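# Place all flowers stem-down in the upright vase

## Task

Get every flower into the vase with its stem pointing downward, keeping the vase upright and no stem visibly deformed; then open the grippers and pull them away from the flowers and vase.

## Robot and tools

Robot. Two arms, left_arm and right_arm, each ending in a parallel two-finger gripper. Calibrated base poses in the scene frame: left_arm at (+0.021, +0.330, 0) m with quat_wxyz (+1.000, 0, 0, -0.026); right_arm at (+0.045, -0.296, 0) m with quat_wxyz (+1.000, 0, 0, -0.003). A two-camera stand is fixed behind the arms. Cameras: cam_high (896x504), cam_low (896x504), cam_left_wrist (672x504), cam_right_wrist (672x504). Loose objects may occasionally get a small external shove.

Frames. The scene frame has its origin at table-top height halfway between the nominal bases, +z up, +x out across the table, +y toward left_arm (arm names do not match image sides). Reported hand positions (m), end_effector_quat_wxyz, velocities and Hand targets use the scene frame and can be off by a few cm, more at long reach. Offsets you send are along each arm's own Hand target axes. On a gripper, fingers extend along +z and spread along y; end_effector_position sits between the pads, roughly 1 cm short of the tips.

The 14-number row. Every motion argument is one flat row of 14 numbers covering both arms, each in [-1, 1]: left_arm dx, dy, dz, rx, ry, rz, opening, then right_arm in the same order. dx..rz are an offset (not a pose) from that arm's Hand target at the start of the action or move, in the Hand target's own axes; 1.0 equals 0.6 m or 180 degrees, and rx, ry, rz form one rotation vector. Opening is absolute: +1 fully open (0.094 m), -1 closed. Sending 0 for all six pose numbers re-asks for the current Hand target. The opening number is always a command, so repeat the present value to keep a gripper as it is.

execute_actions(actions, cameras). actions is a list of actions; each action is a list of up to 15 rows, one per 1/30 s step; a shorter list repeats its final row to fill 15 steps. All rows in one action are measured from the same start pose, but each new action starts from the updated Hand target, so repeating an offset keeps moving. An empty actions list returns the state, all images and the scene number. Images otherwise arrive only if cameras names them (["all"], a list of names, or [] for none; a wrong name voids the call).

move(target, speed, blend, opening_speed, grip_force, blocking, cameras). target is one row or a list of up to 15 rows, every one an offset from the same starting Hand targets. Paths are straight lines, do not avoid obstacles or the other arm, end together, last at least 0.5 s and are cut off at 10 s. speed: m/s, 0.002 to 2.9, default 0.25 (turning up to twice that in rad/s); one value or one per target. blend: metres of corner rounding per list target; 0 means stop at each. opening_speed: rate on the -1..+1 scale per second, 0.2 or more; use it to close gently. grip_force: newtons per pad, 10 to 50, one value or one per arm; it persists, and low values close slowly. blocking=false returns after about 0.5 s while motion continues. A first target's opening is sent at once; later targets' openings apply on arrival once everything rests. The result adds a move: line, e.g. done, off_target, moving, held or fault, plus limits=paced (pose clipped) or limits=held (steps withheld). Unnamed arms are done (within 10 mm and 2 degrees). Avoid paths close to an arm's own base; go around it.

wait(seconds 0 to 10, cameras) lets time pass holding commands. stop(cameras) brakes a running move. zoom_image(camera, region [x0, y0, x1, y1] in pixels, at most 504 by 504) enlarges the newest image of one camera. finished_scene(scene = current scene number) ends the scene; the goal must hold without the robot, and nothing may follow it in that reply.

Results. Hand target is your last commanded pose after clipping; next offsets count from it. The gripper often rests short of it or sagged and tilted; check position and orientation after moves and send the missing amount. Orientation commands are clipped to 40 degrees from the measured one per step. Joint positions end with the opening in metres; Joint velocities may say within noise. Joint torques follow joint order (first three wrap at ±28 N m) and include gravity. grip_measured uses the opening scale, reads slightly wide when empty and does not stop at contact; grip_effort_nm is gripper motor effort (negative closing). Tool commands shows present commands. Joint ranges (rad): waist -2.618 to 3.054, shoulder 0.000 to 3.142, elbow 0.000 to 3.142 (straight at 2.901), wrist pitch -1.571 to 1.571, wrist yaw -1.571 to 1.571, wrist roll -2.094 to 2.094.

Cautions. Flowers are delicate: close slowly with reduced grip_force, and lower the stem into the vase gently without tipping it. Never let anything fall, leave it off the table, release moving parts, or strike the table or fixtures hard. Keep grippers and wrist cameras from meeting the other arm; the clearance check won't prevent that, and closing on the other gripper counts as a press. Avoid loading a wrist camera cable. Holding loads, stretched poses or pushing at unreachable targets heat motors: MOTOR HOT appears near 75 °C, an OVER-TEMPERATURE FAULT at 90 °C folds and disables that arm. A blocked arm keeps pushing until you command its target back. When finished, open and retreat.

Each tool is called after "Emit:" as name(argument=value, ...), one argument or row to a line, values as JSON.

## Session

Emit:
execute_actions(
  actions=[],
)

Scene clock: 0.00 s.
left_arm: end_effector_position=(+0.4102, +0.3670, +0.0901) grip_measured=+1.000 grip_effort_nm=n/a end_effector_quat_wxyz=(+0.554, -0.099, +0.820, +0.104) | right_arm: end_effector_position=(+0.4383, -0.2833, +0.0803) grip_measured=+1.000 grip_effort_nm=n/a end_effector_quat_wxyz=(+0.542, -0.001, +0.837, -0.075)
Joint positions: left_arm=[0.003 1.519 0.395 0.729 -0.328 -0.069 0.094] | right_arm=[0.148 1.544 0.41 0.705 0.256 -0.023 0.094]
Joint velocities: within noise
Joint torques (N m): no reading
Heat: left arm: 32 °C; right arm: 35 °C.
Hand target: left_arm +0.4145, +0.3668, +0.1000; +0.566, -0.101, +0.812, +0.102 | right_arm +0.4434, -0.2826, +0.0922; +0.557, +0.002, +0.827, -0.073
Tool commands: left_gripper/opening=+1.0 right_gripper/opening=+1.0

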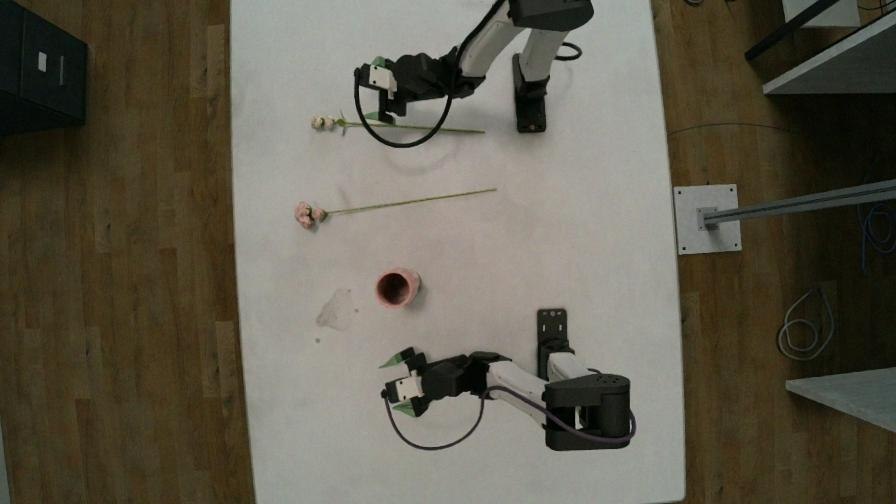

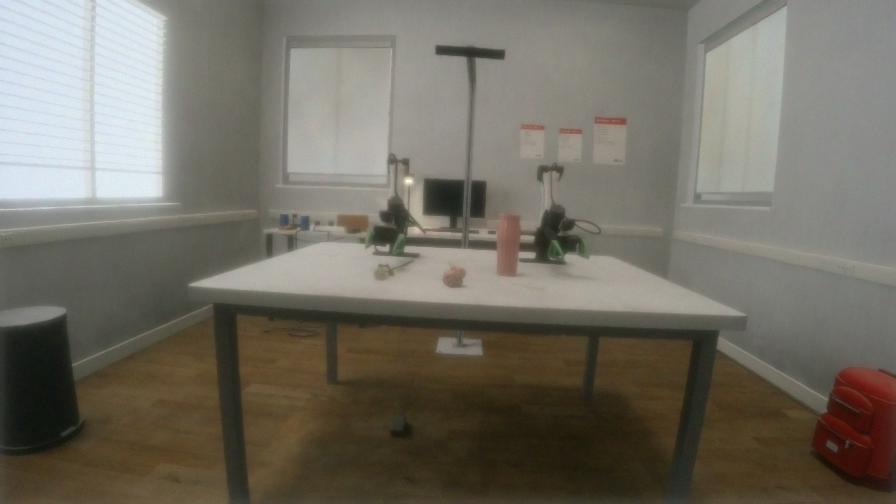

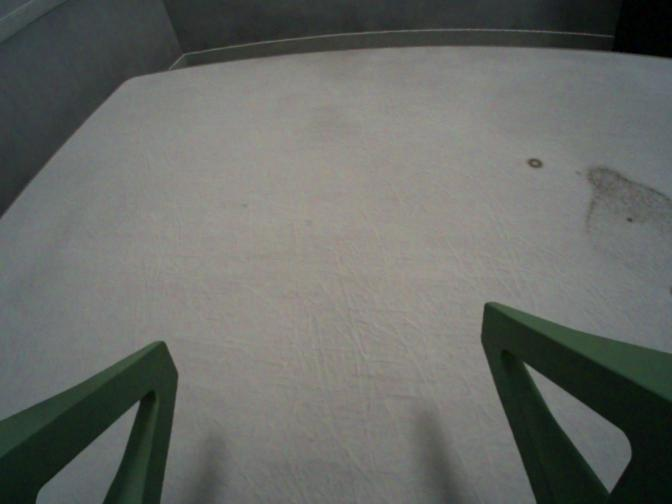

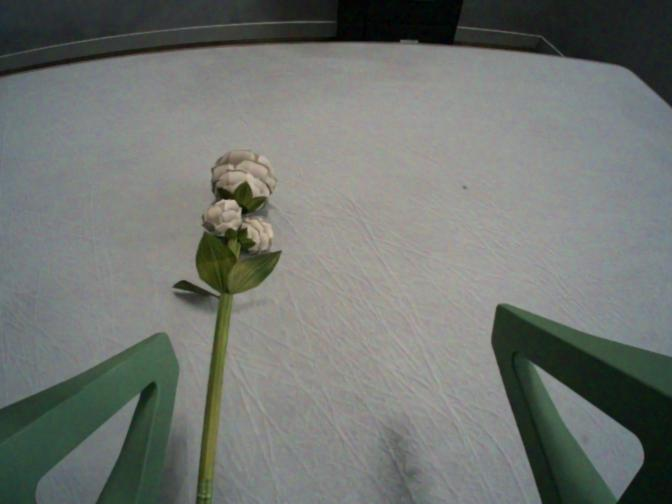

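Emit:
move(
  target=[
    [-0.383,-0.083,-0.18,0.022,0.194,0.016,1,-0.077,0.098,-0.1,-0.038,0.378,0.015,1],
    [-0.350,-0.622,-0.353,0.044,0.388,0.032,1,-0.077,0.098,-0.1,-0.038,0.378,0.015,1],
  ],
  blend=0.04,
  speed=0.3,
  cameras=["all"],
)

Scene clock: 18.27 s.
left_arm: end_effector_position=(+0.3942, -0.0374, +0.3366) grip_measured=+1.000 grip_effort_nm=-0.01 end_effector_quat_wxyz=(+0.267, -0.050, +0.922, -0.274) | right_arm: end_effector_position=(+0.4048, -0.2200, +0.1452) grip_measured=+1.000 grip_effort_nm=-0.02 end_effector_quat_wxyz=(-0.008, +0.029, +1.000, -0.009)
Joint positions: left_arm=[-0.736 2.227 2.835 -1.393 -0.03 -0.883 0.094] | right_arm=[0.219 1.973 1.879 -1.496 0.014 0.271 0.094]
Joint torques (N m): left_arm=[0.95 -10.76 7.65 1.98 0.12 -0.02] | right_arm=[0.61 -8.08 8.88 0.32 -0.08 0.17]
Heat: left arm: 34 °C; right arm: 38 °C.
Hand target: left_arm +0.3996, -0.0399, +0.3501; +0.031, -0.065, +0.997, -0.032 | right_arm +0.4106, -0.2134, +0.1501; +0.000, +0.030, +1.000, +0.000
Off the commanded pose: left_arm 0.015 m, 45 deg; orientation clipped | right_arm 0.010 m, 1 deg.
elbow stopped short (left arm): the move would have taken joint 3 (elbow) straighter than the controller allows.
move: off_target (left_arm); limits=paced

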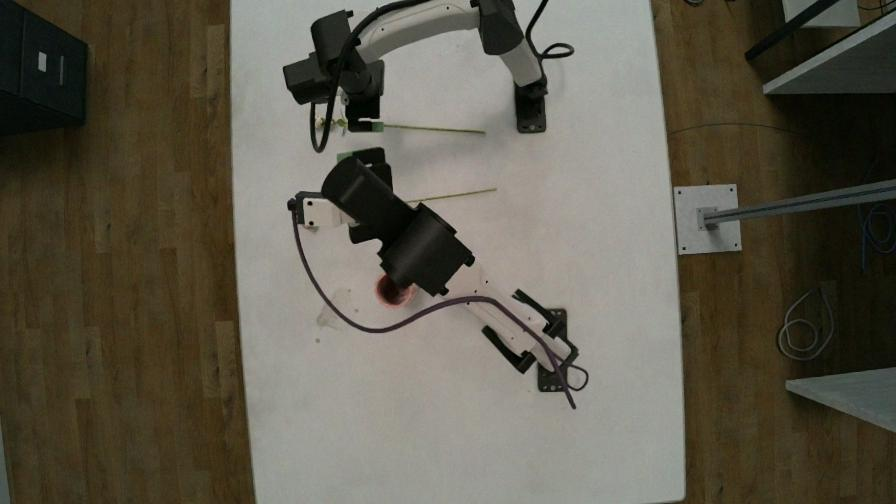

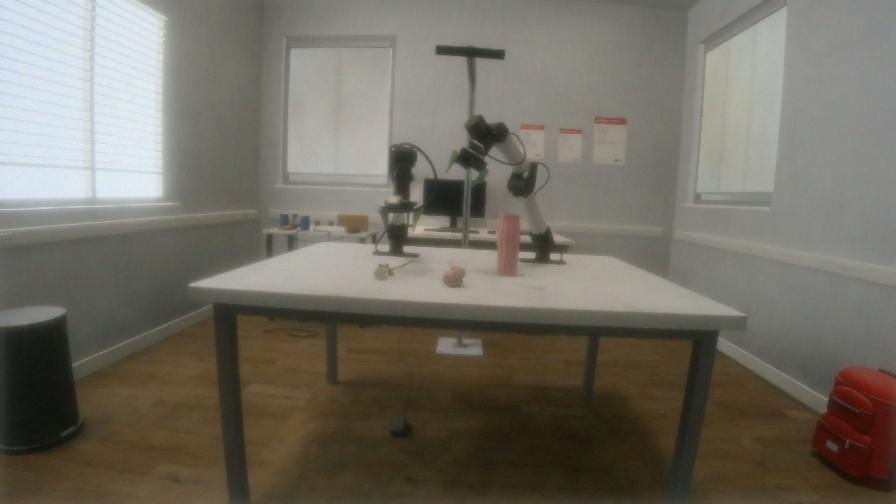

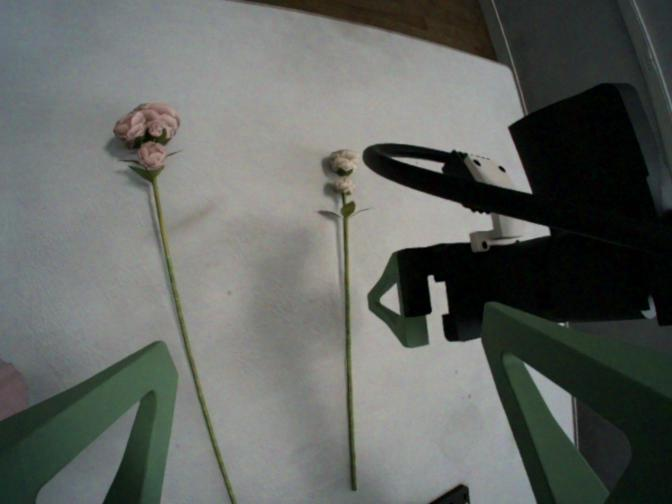

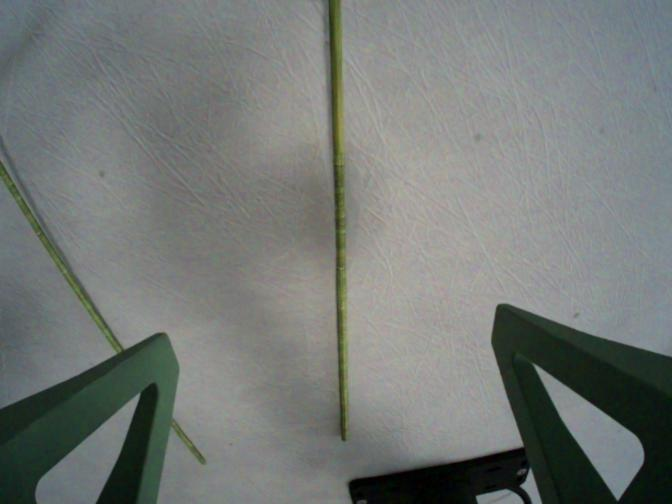

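Emit:
move(
  target=[0.019,0.023,0.33,-0.022,0.018,0,1,0,0,0.217,0,0,0,1],
  speed=0.25,
  cameras=["cam_high","cam_left_wrist","cam_right_wrist"],
)

Scene clock: 26.30 s.
left_arm: end_effector_position=(+0.3982, -0.0417, +0.1512) grip_measured=+1.000 grip_effort_nm=-0.01 end_effector_quat_wxyz=(+0.104, -0.055, +0.988, -0.105) | right_arm: end_effector_position=(+0.4119, -0.2186, +0.0250) grip_measured=+1.000 grip_effort_nm=-0.02 end_effector_quat_wxyz=(+0.003, +0.029, +1.000, -0.006)
Joint positions: left_arm=[-0.732 2.55 2.84 -1.565 -0.015 -0.892 0.094] | right_arm=[0.218 2.02 1.465 -1.012 0.014 0.271 0.094]
Joint torques (N m): left_arm=[1.05 -13.33 6.13 0.88 0.11 -0.06] | right_arm=[0.62 -8.62 4.86 0.56 -0.07 0.16]
Heat: left arm: 35 °C; right arm: 39 °C.
Hand target: left_arm +0.3996, -0.0395, +0.1513; +0.000, -0.065, +0.998, +0.001 | right_arm +0.4106, -0.2136, +0.0197; +0.000, +0.030, +1.000, +0.000
Off the commanded pose: left_arm 0.003 m, 17 deg | right_arm 0.007 m, 1 deg.
elbow stopped short (left arm): the move would have taken joint 3 (elbow) straighter than the controller allows.
joint sent to its limit (left arm) — joint 4 (wrist pitch), lower limit. The joint targets are off in orientation, not in position.
move: off_target (left_arm)
Images, in order (width x height): cam_high 896x504, cam_left_wrist 672x504, cam_right_wrist 672x504.

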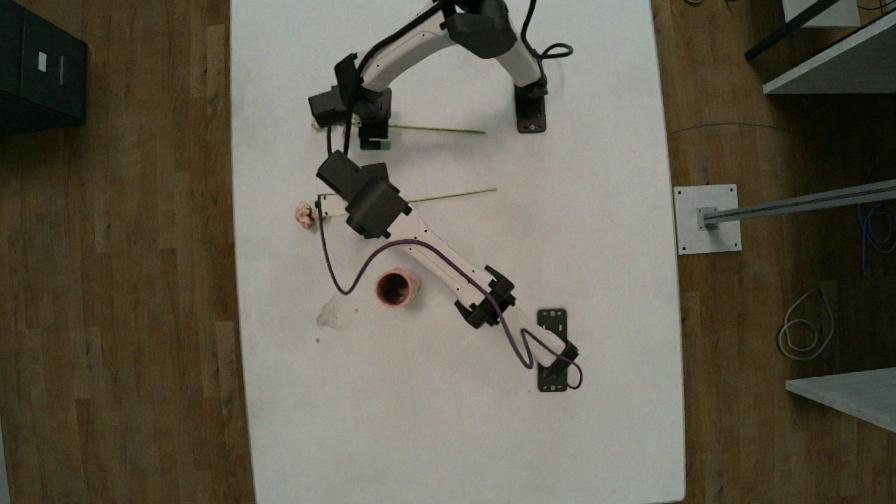

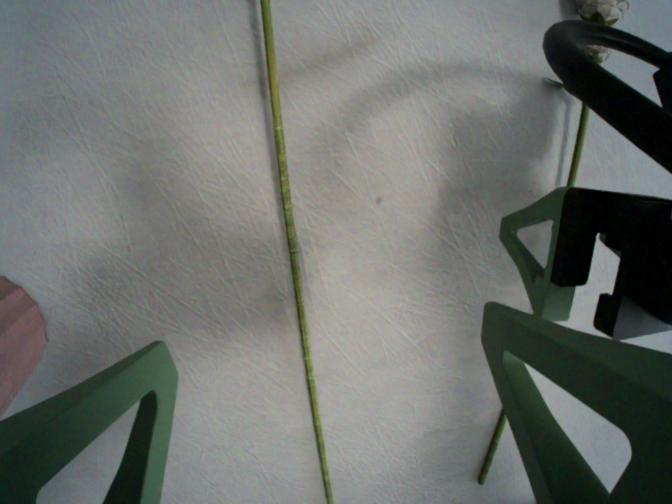

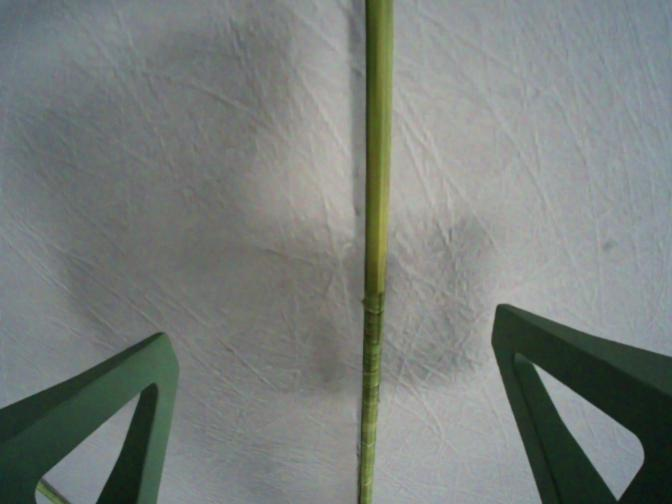

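Emit:
move(
  target=[
    [0,0,0.1,0,0,0,1,0,-0.013,0.018,0,0,0,0.5],
    [0,0,0.2,0,0,0,1,0,-0.013,0.018,0,0,0,-1],
  ],
  speed=0.2,
  grip_force=[50,25],
  cameras=["cam_left_wrist","cam_right_wrist"],
)

Scene clock: 37.37 s.
left_arm: end_effector_position=(+0.3942, -0.0361, +0.0234) grip_measured=+1.000 grip_effort_nm=-0.01 end_effector_quat_wxyz=(+0.019, -0.057, +0.998, -0.012) | right_arm: end_effector_position=(+0.4115, -0.2200, +0.0169) grip_measured=-0.891 grip_effort_nm=-0.50 end_effector_quat_wxyz=(+0.007, +0.029, +1.000, -0.005)
Joint positions: left_arm=[-0.729 2.801 2.84 -1.566 -0.013 -0.894 0.094] | right_arm=[0.215 2.02 1.431 -0.97 0.014 0.268 0.005]
Joint torques (N m): left_arm=[0.85 -15.08 7.83 0.51 0.11 -0.06] | right_arm=[-1.01 -8.09 4.68 0.58 -0.08 -0.03]
Heat: left arm: 39 °C; right arm: 41 °C.
Hand target: left_arm +0.3997, -0.0392, +0.0313; +0.000, -0.065, +0.998, +0.001 | right_arm +0.4102, -0.2213, +0.0090; +0.000, +0.030, +1.000, +0.000
Off the commanded pose: left_arm 0.010 m, 3 deg | right_arm 0.008 m, 1 deg.
elbow stopped short (left arm): the move would have taken joint 3 (elbow) straighter than the controller allows.
grip_force (N): 50, 25
move: off_target (left_arm)
Images, in order (width x height): cam_left_wrist 672x504, cam_right_wrist 672x504.

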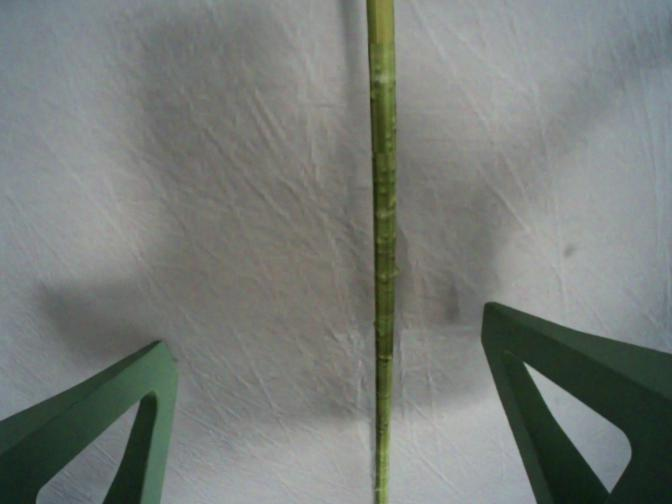

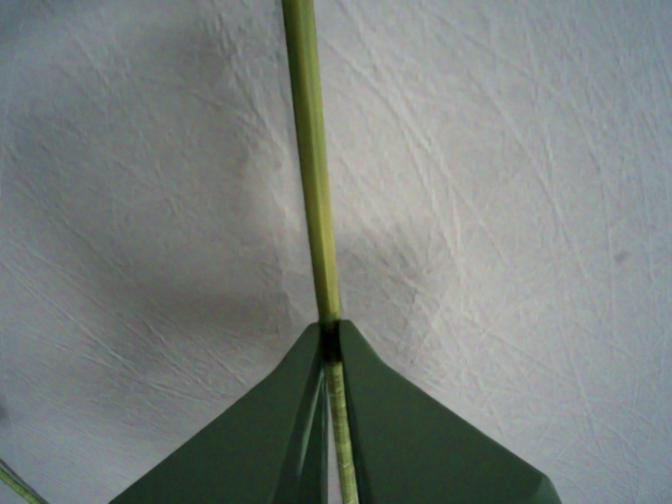

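Emit:
move(
  target=[
    [0,-0.02,0.015,0,0,0,0.5,0,0,0,0,0,0,-1],
    [0,-0.02,0.013,0,0,0,-1,0,0,0,0,0,0,-1],
  ],
  speed=0.2,
  grip_force=[25,25],
  cameras=["cam_high","cam_left_wrist"],
)

Emit:
zoom_image(
  camera="cam_high",
  region=[290, 90, 530, 330],
)

Scene clock: 48.13 s.
left_arm: end_effector_position=(+0.3994, -0.0413, +0.0223) grip_measured=-0.870 grip_effort_nm=-0.53 end_effector_quat_wxyz=(+0.028, -0.064, +0.997, -0.023) | right_arm: end_effector_position=(+0.4115, -0.2200, +0.0169) grip_measured=-0.893 grip_effort_nm=-0.59 end_effector_quat_wxyz=(+0.007, +0.029, +1.000, -0.005)
Joint positions: left_arm=[-0.729 2.804 2.84 -1.535 -0.012 -0.907 0.006] | right_arm=[0.215 2.02 1.431 -0.97 0.014 0.268 0.005]
Joint torques (N m): left_arm=[-0.24 -13.76 7.92 0.68 0.11 -0.07] | right_arm=[-1.02 -8.08 4.7 0.58 -0.08 -0.03]
Heat: left arm: 41 °C; right arm: 42 °C.
Hand target: left_arm +0.4012, -0.0511, +0.0236; +0.000, -0.065, +0.998, +0.001 | right_arm +0.4102, -0.2213, +0.0090; +0.000, +0.030, +1.000, +0.000
Off the commanded pose: left_arm 0.010 m, 4 deg | right_arm 0.008 m, 1 deg.
elbow stopped short (left arm): the move would have taken joint 3 (elbow) straighter than the controller allows.
grip_force (N): 25, 25
move: off_target (left_arm); target 2's new opening was sent with left_arm's hand 0.012 m and 4 deg from that target
Images, in order (width x height): cam_high 896x504, cam_left_wrist 672x504.

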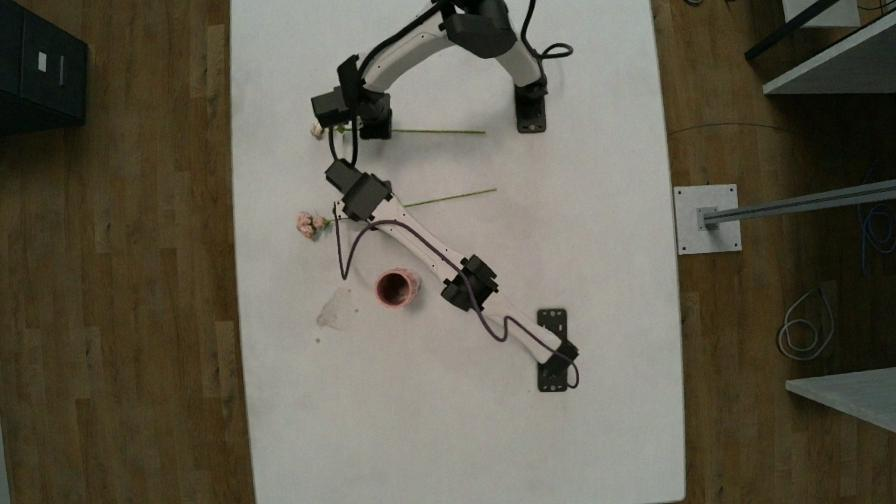

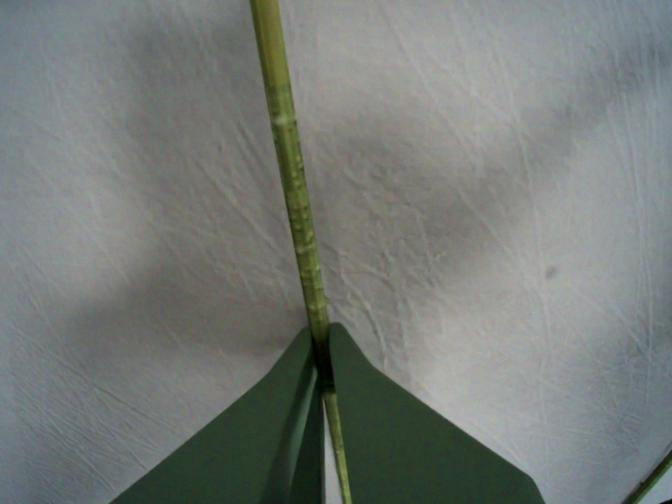

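Scaled by 2.100.

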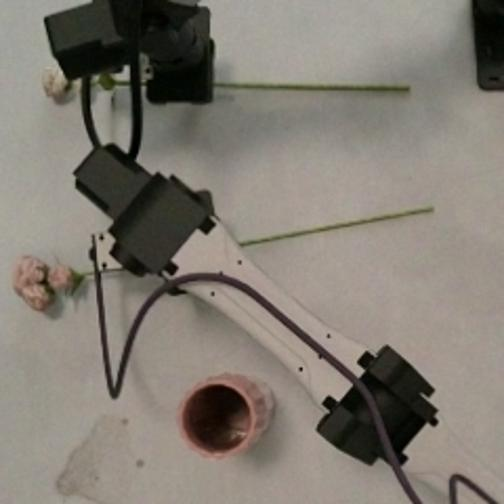

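Emit:
move(
  target=[
    [0.033,0.004,-0.21,0,0,0,-1,0,0,0,0,0,0,-1],
    [0.121,0.1,-0.71,0.163,-0.481,0.162,-1,0,0,0,0,0,0,-1],
    [0.035,0.258,-0.794,0.163,-0.481,0.162,-1,0,0,0,0,0,0,-1],
  ],
  speed=0.3,
  blend=0.03,
  cameras=["all"],
)

Emit:
zoom_image(
  camera="cam_high",
  region=[290, 150, 530, 390],
)

Emit:
zoom_image(
  camera="cam_low",
  region=[380, 100, 600, 300],
)

Scene clock: 62.87 s.
left_arm: end_effector_position=(+0.3653, +0.0940, +0.4773) grip_measured=-0.871 grip_effort_nm=-0.58 end_effector_quat_wxyz=(+0.667, +0.186, +0.700, -0.175) | right_arm: end_effector_position=(+0.4115, -0.2200, +0.0169) grip_measured=-0.893 grip_effort_nm=-0.59 end_effector_quat_wxyz=(+0.007, +0.029, +1.000, -0.005)
Joint positions: left_arm=[-0.609 1.3 1.563 -0.313 -0.144 -0.005 0.006] | right_arm=[0.215 2.02 1.431 -0.97 0.014 0.268 0.005]
Joint torques (N m): left_arm=[0.88 -5.45 9.84 2.21 0.17 0.08] | right_arm=[-1.02 -8.09 4.68 0.59 -0.08 -0.03]
Heat: left arm: 43 °C; right arm: 43 °C.
Hand target: left_arm +0.3602, +0.0988, +0.5001; +0.684, +0.183, +0.683, -0.183 | right_arm +0.4102, -0.2213, +0.0090; +0.000, +0.030, +1.000, +0.000
Off the commanded pose: left_arm 0.024 m, 3 deg | right_arm 0.008 m, 1 deg.
elbow stopped short (left arm): the move would have taken joint 3 (elbow) straighter than the controller allows.
grip_force (N): 25, 25
move: off_target (left_arm)

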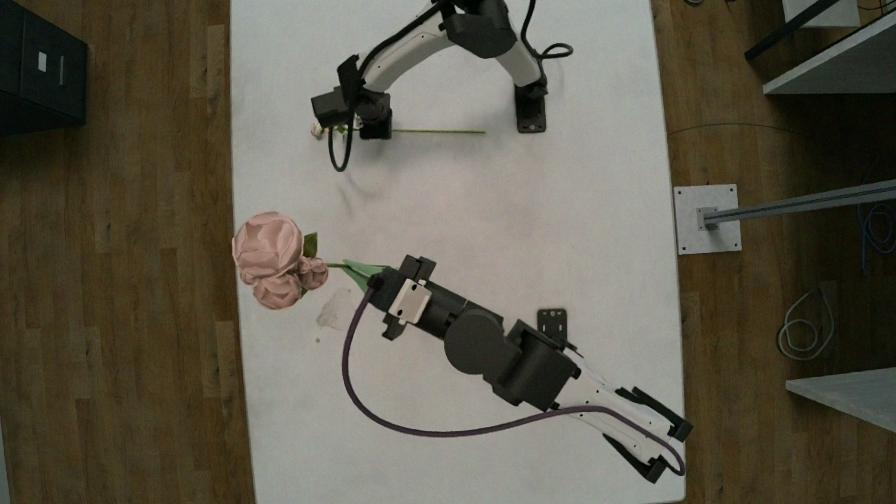

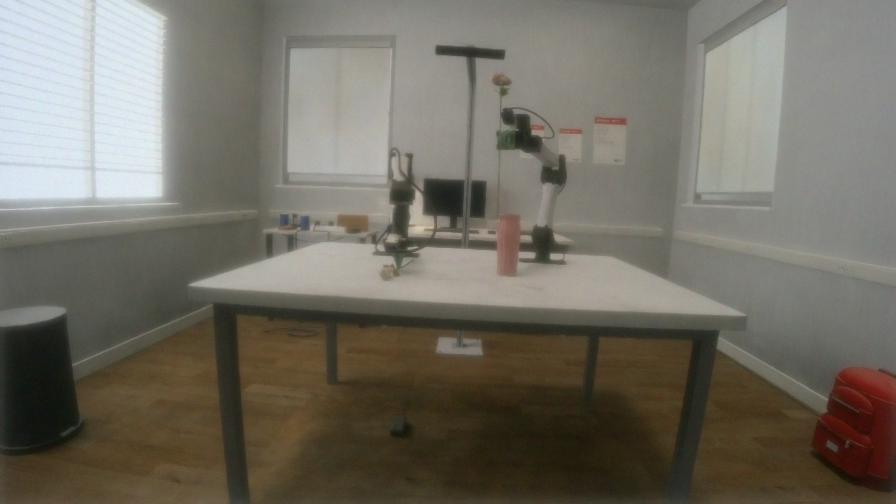

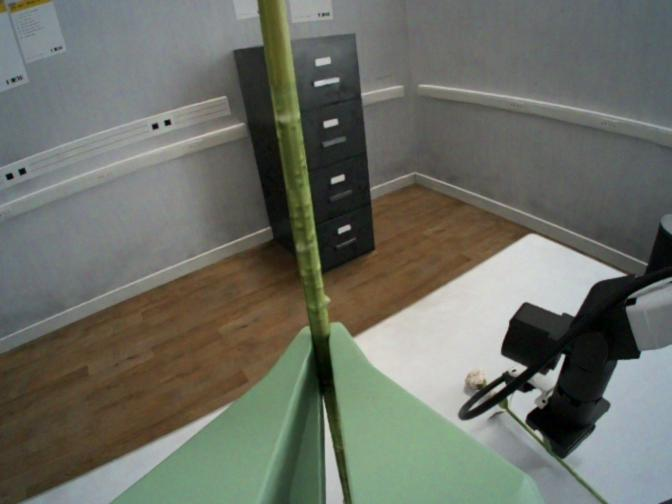

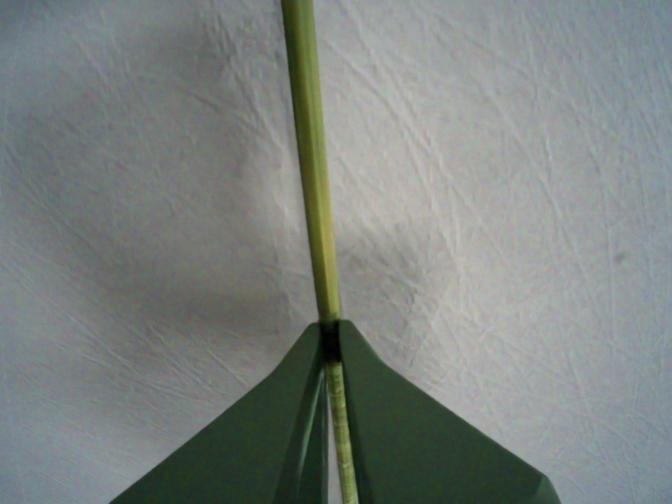

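Scaled by 2.100.

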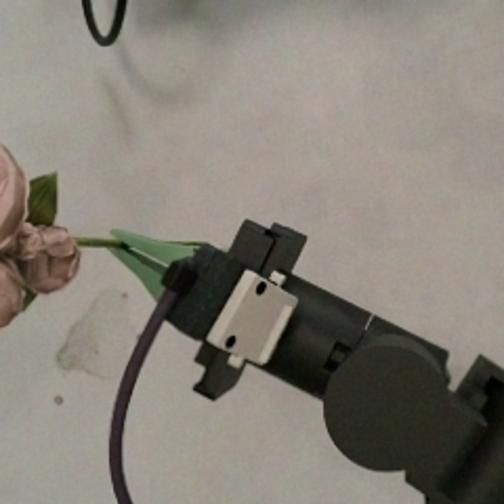

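Scaled by 2.291.

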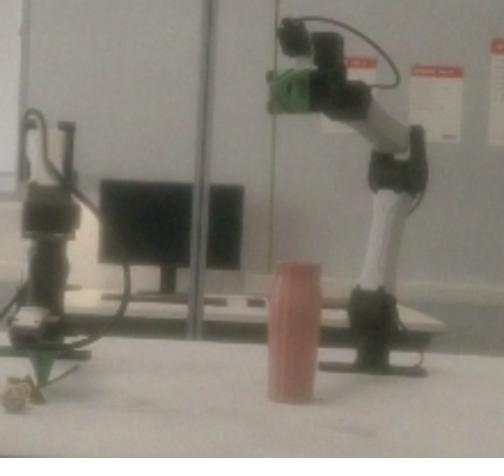

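Emit:
move(
  target=[0,0.059,-0.038,0,0,0,-1,0,0,0,0,0,0,-1],
  cameras=["cam_high","cam_low"],
)

Emit:
zoom_image(
  camera="cam_high",
  region=[330, 220, 450, 340],
)

Emit:
zoom_image(
  camera="cam_low",
  region=[440, 150, 570, 290],
)

Scene clock: 70.10 s.
left_arm: end_effector_position=(+0.3603, +0.1394, +0.4985) grip_measured=-0.871 grip_effort_nm=-0.58 end_effector_quat_wxyz=(+0.681, +0.179, +0.686, -0.181) | right_arm: end_effector_position=(+0.4115, -0.2200, +0.0169) grip_measured=-0.893 grip_effort_nm=-0.59 end_effector_quat_wxyz=(+0.007, +0.029, +1.000, -0.005)
Joint positions: left_arm=[-0.457 1.222 1.563 -0.347 0.008 -0.005 0.006] | right_arm=[0.215 2.02 1.431 -0.97 0.014 0.268 0.005]
Joint torques (N m): left_arm=[0.87 -4.56 5.74 2.2 0.16 0.07] | right_arm=[-1.02 -8.09 4.71 0.59 -0.08 -0.03]
Heat: left arm: 42 °C; right arm: 43 °C.
Hand target: left_arm +0.3581, +0.1408, +0.5000; +0.683, +0.183, +0.683, -0.183 | right_arm +0.4102, -0.2213, +0.0090; +0.000, +0.030, +1.000, +0.000
Off the commanded pose: left_arm 0.003 m, 1 deg | right_arm 0.008 m, 1 deg.
grip_force (N): 25, 25
move: done
Images, in order (width x height): cam_high 896x504, cam_low 896x504.

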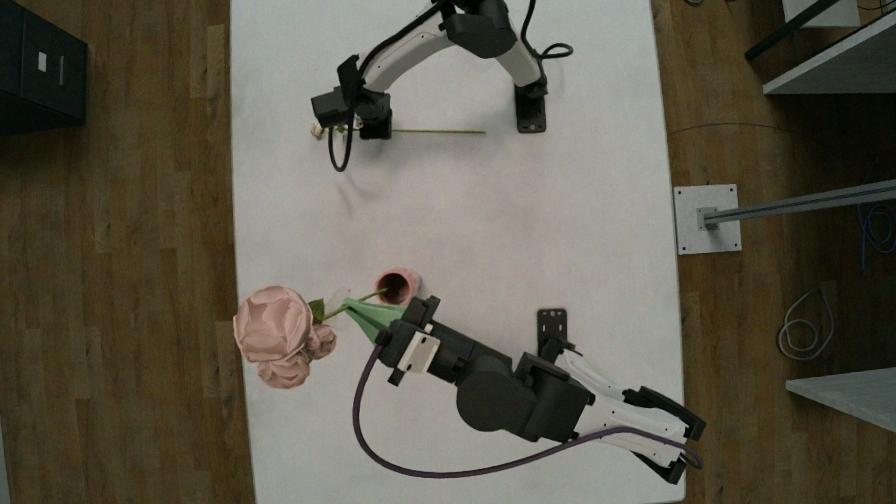

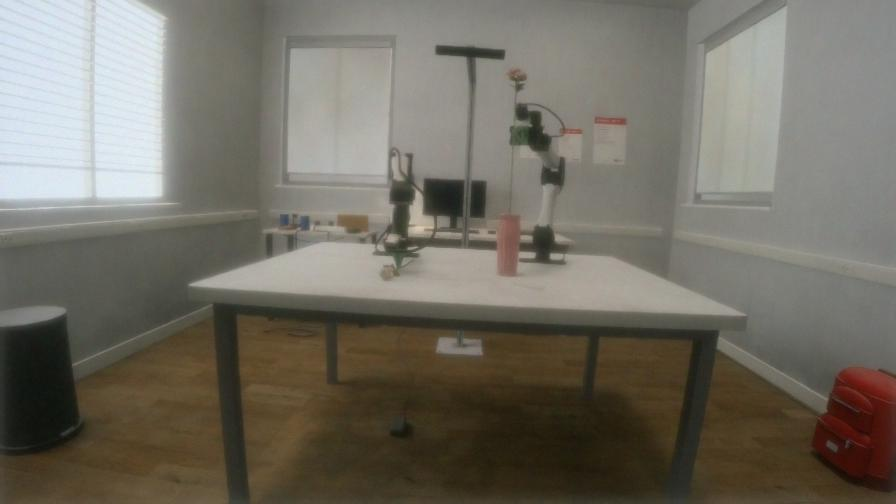

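Scaled by 4.200.

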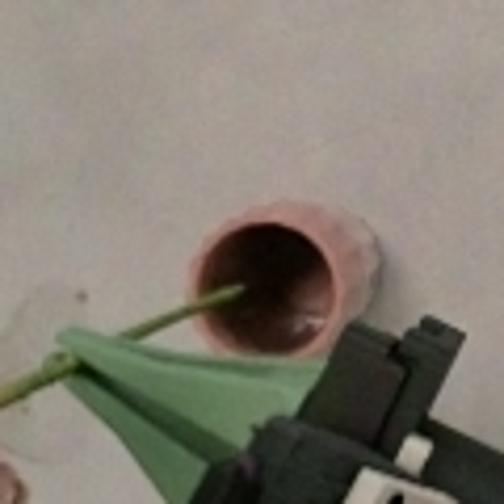

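Scaled by 3.600.

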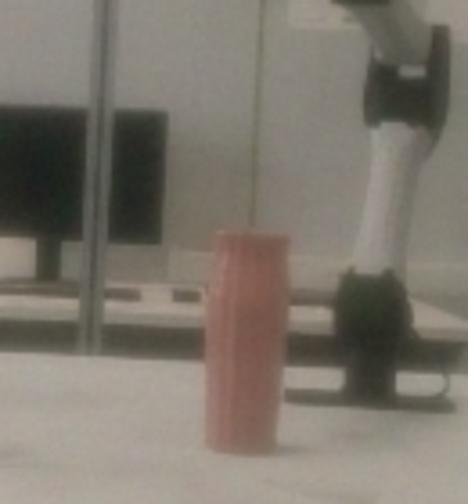

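Emit:
move(
  target=[
    [0,-0.008,-0.011,0,0,0,-1,0,0,0,0,0,0,-1],
    [0.3,-0.008,-0.011,0,0,0,-1,0,0,0,0,0,0,-1],
  ],
  blend=[0.005,0],
  speed=0.15,
  cameras=["cam_high","cam_low"],
)

Emit:
zoom_image(
  camera="cam_high",
  region=[330, 220, 450, 340],
)

Emit:
zoom_image(
  camera="cam_low",
  region=[440, 120, 600, 290],
)

Scene clock: 75.67 s.
left_arm: end_effector_position=(+0.3525, +0.1402, +0.3098) grip_measured=-0.871 grip_effort_nm=-0.58 end_effector_quat_wxyz=(+0.669, +0.185, +0.697, -0.181) | right_arm: end_effector_position=(+0.4115, -0.2200, +0.0169) grip_measured=-0.893 grip_effort_nm=-0.59 end_effector_quat_wxyz=(+0.007, +0.029, +1.000, -0.005)
Joint positions: left_arm=[-0.464 1.022 0.706 0.275 0.008 -0.005 0.006] | right_arm=[0.215 2.02 1.431 -0.97 0.014 0.268 0.005]
Joint torques (N m): left_arm=[-0.31 -4.03 6.91 2.51 -0.03 0.06] | right_arm=[-1.01 -8.09 4.68 0.58 -0.08 -0.03]
Heat: left arm: 40 °C; right arm: 44 °C.
Hand target: left_arm +0.3502, +0.1399, +0.3202; +0.684, +0.183, +0.683, -0.183 | right_arm +0.4102, -0.2213, +0.0090; +0.000, +0.030, +1.000, +0.000
Off the commanded pose: left_arm 0.011 m, 2 deg | right_arm 0.008 m, 1 deg.
grip_force (N): 25, 25
move: off_target (left_arm); blend cut to 0.0041 m at target 1
Images, in order (width x height): cam_high 896x504, cam_low 896x504.

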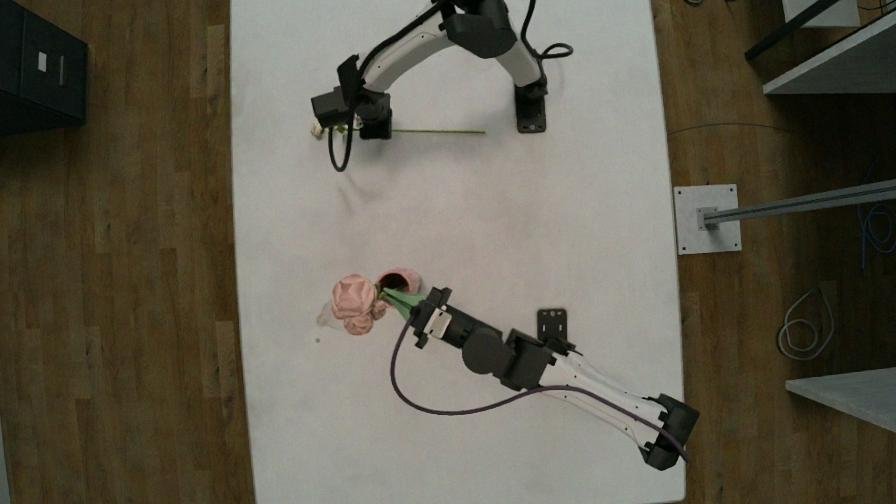

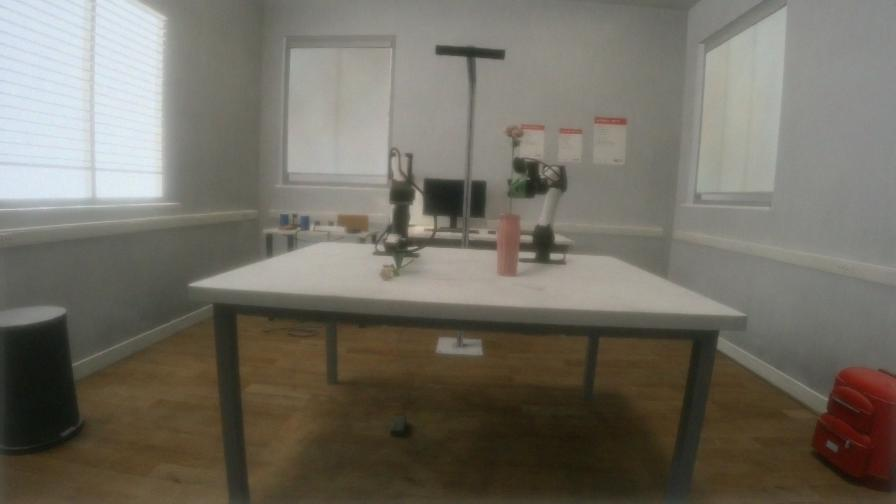

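Scaled by 4.200.

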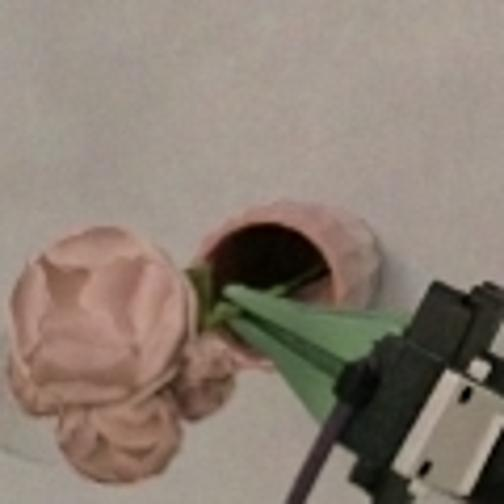

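Scaled by 2.965.

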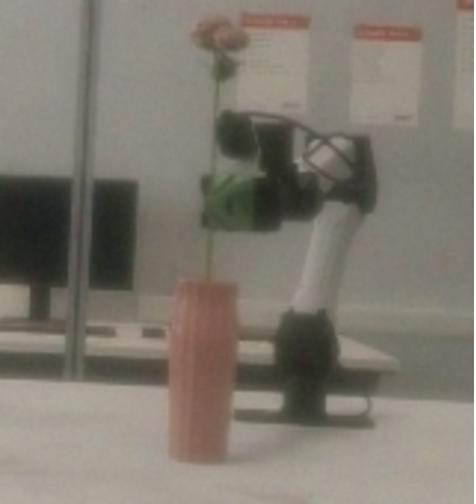

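Emit:
move(
  target=[
    [0.04,0,0,0,0,0,-1,0,0,-0.2,0,0,0,-1],
    [0.04,0,0,0,0,0,-0.2,0.14,0.11,-0.785,-0.211,-0.467,-0.211,-1],
  ],
  speed=0.3,
  blend=[0.03,0],
  cameras=["all"],
)

Emit:
zoom_image(
  camera="cam_high",
  region=[290, 180, 430, 340],
)

Emit:
zoom_image(
  camera="cam_low",
  region=[400, 70, 600, 290],
)

Scene clock: 86.73 s.
left_arm: end_effector_position=(+0.3506, +0.1413, +0.2955) grip_measured=-0.202 grip_effort_nm=0.08 end_effector_quat_wxyz=(+0.678, +0.183, +0.688, -0.184) | right_arm: end_effector_position=(+0.3335, -0.1502, +0.4751) grip_measured=-0.894 grip_effort_nm=-0.59 end_effector_quat_wxyz=(+0.645, -0.269, +0.663, +0.268)
Joint positions: left_arm=[-0.464 1.022 0.622 0.386 0.008 -0.005 0.038] | right_arm=[0.145 1.03 1.387 -0.388 -0.639 -0.011 0.005]
Joint torques (N m): left_arm=[-0.28 -2.55 6.37 2.43 -0.02 0.08] | right_arm=[-0.83 -2.63 5.16 2.35 -0.15 0.16]
Heat: left arm: 38 °C; right arm: 44 °C.
Hand target: left_arm +0.3502, +0.1399, +0.2962; +0.684, +0.183, +0.683, -0.183 | right_arm +0.3304, -0.1504, +0.4799; +0.653, -0.272, +0.653, +0.272
Off the commanded pose: left_arm 0.002 m, 1 deg | right_arm 0.006 m, 2 deg.
grip_force (N): 25, 25
move: done

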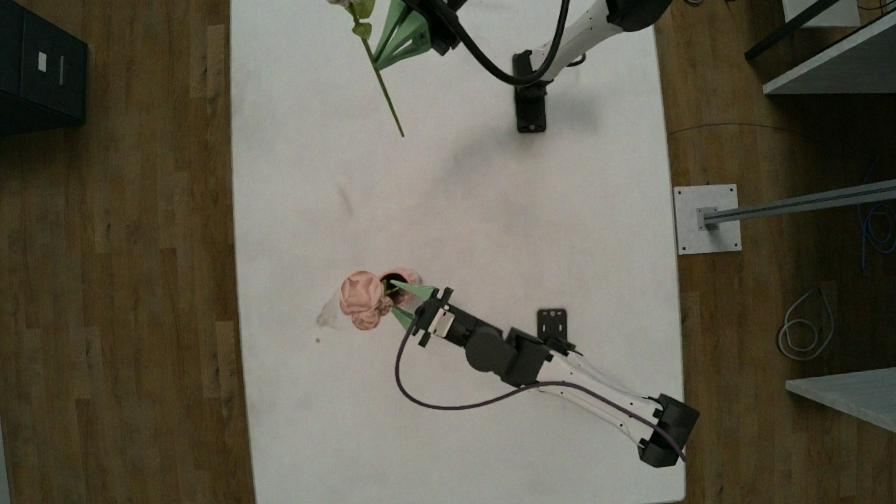

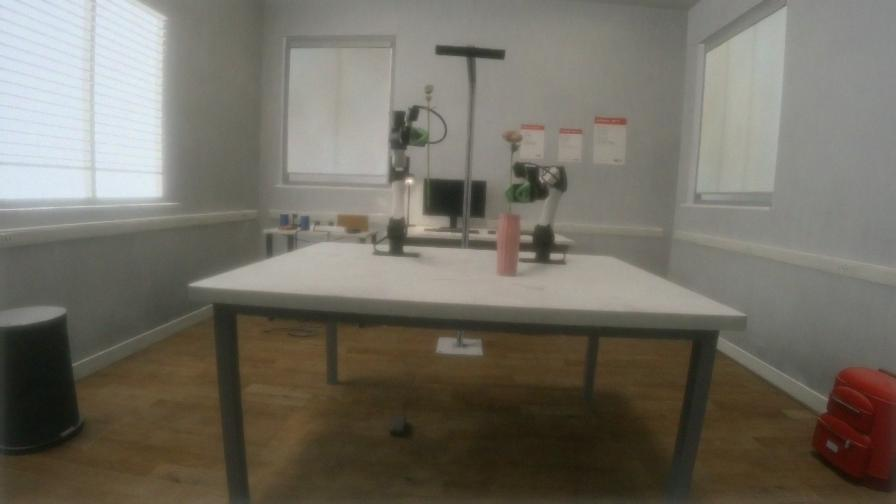

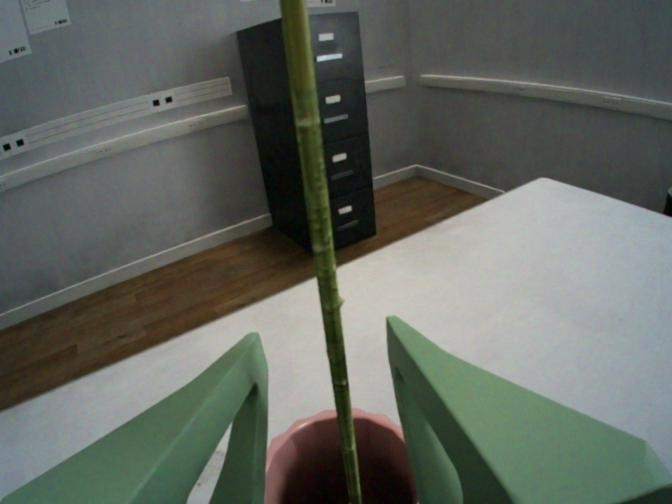

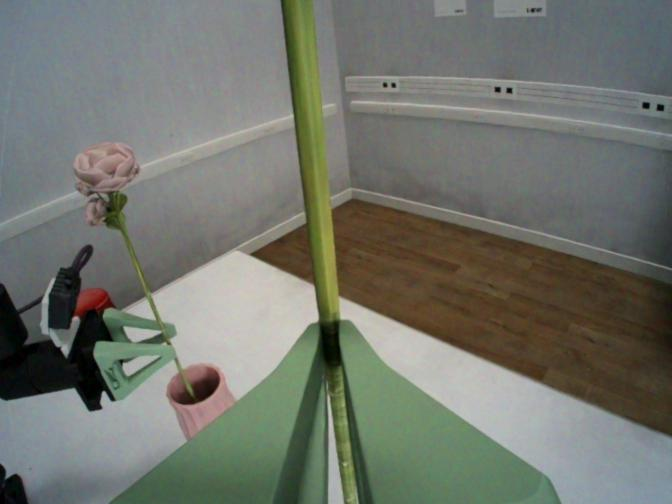

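Scaled by 3.150.

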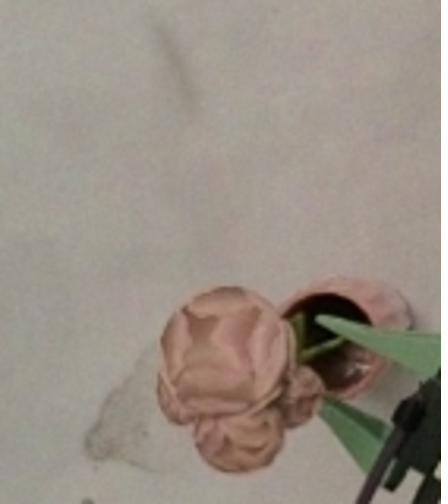

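Scaled by 2.291.

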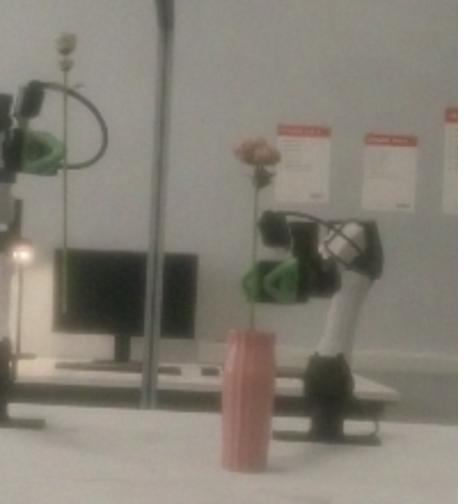

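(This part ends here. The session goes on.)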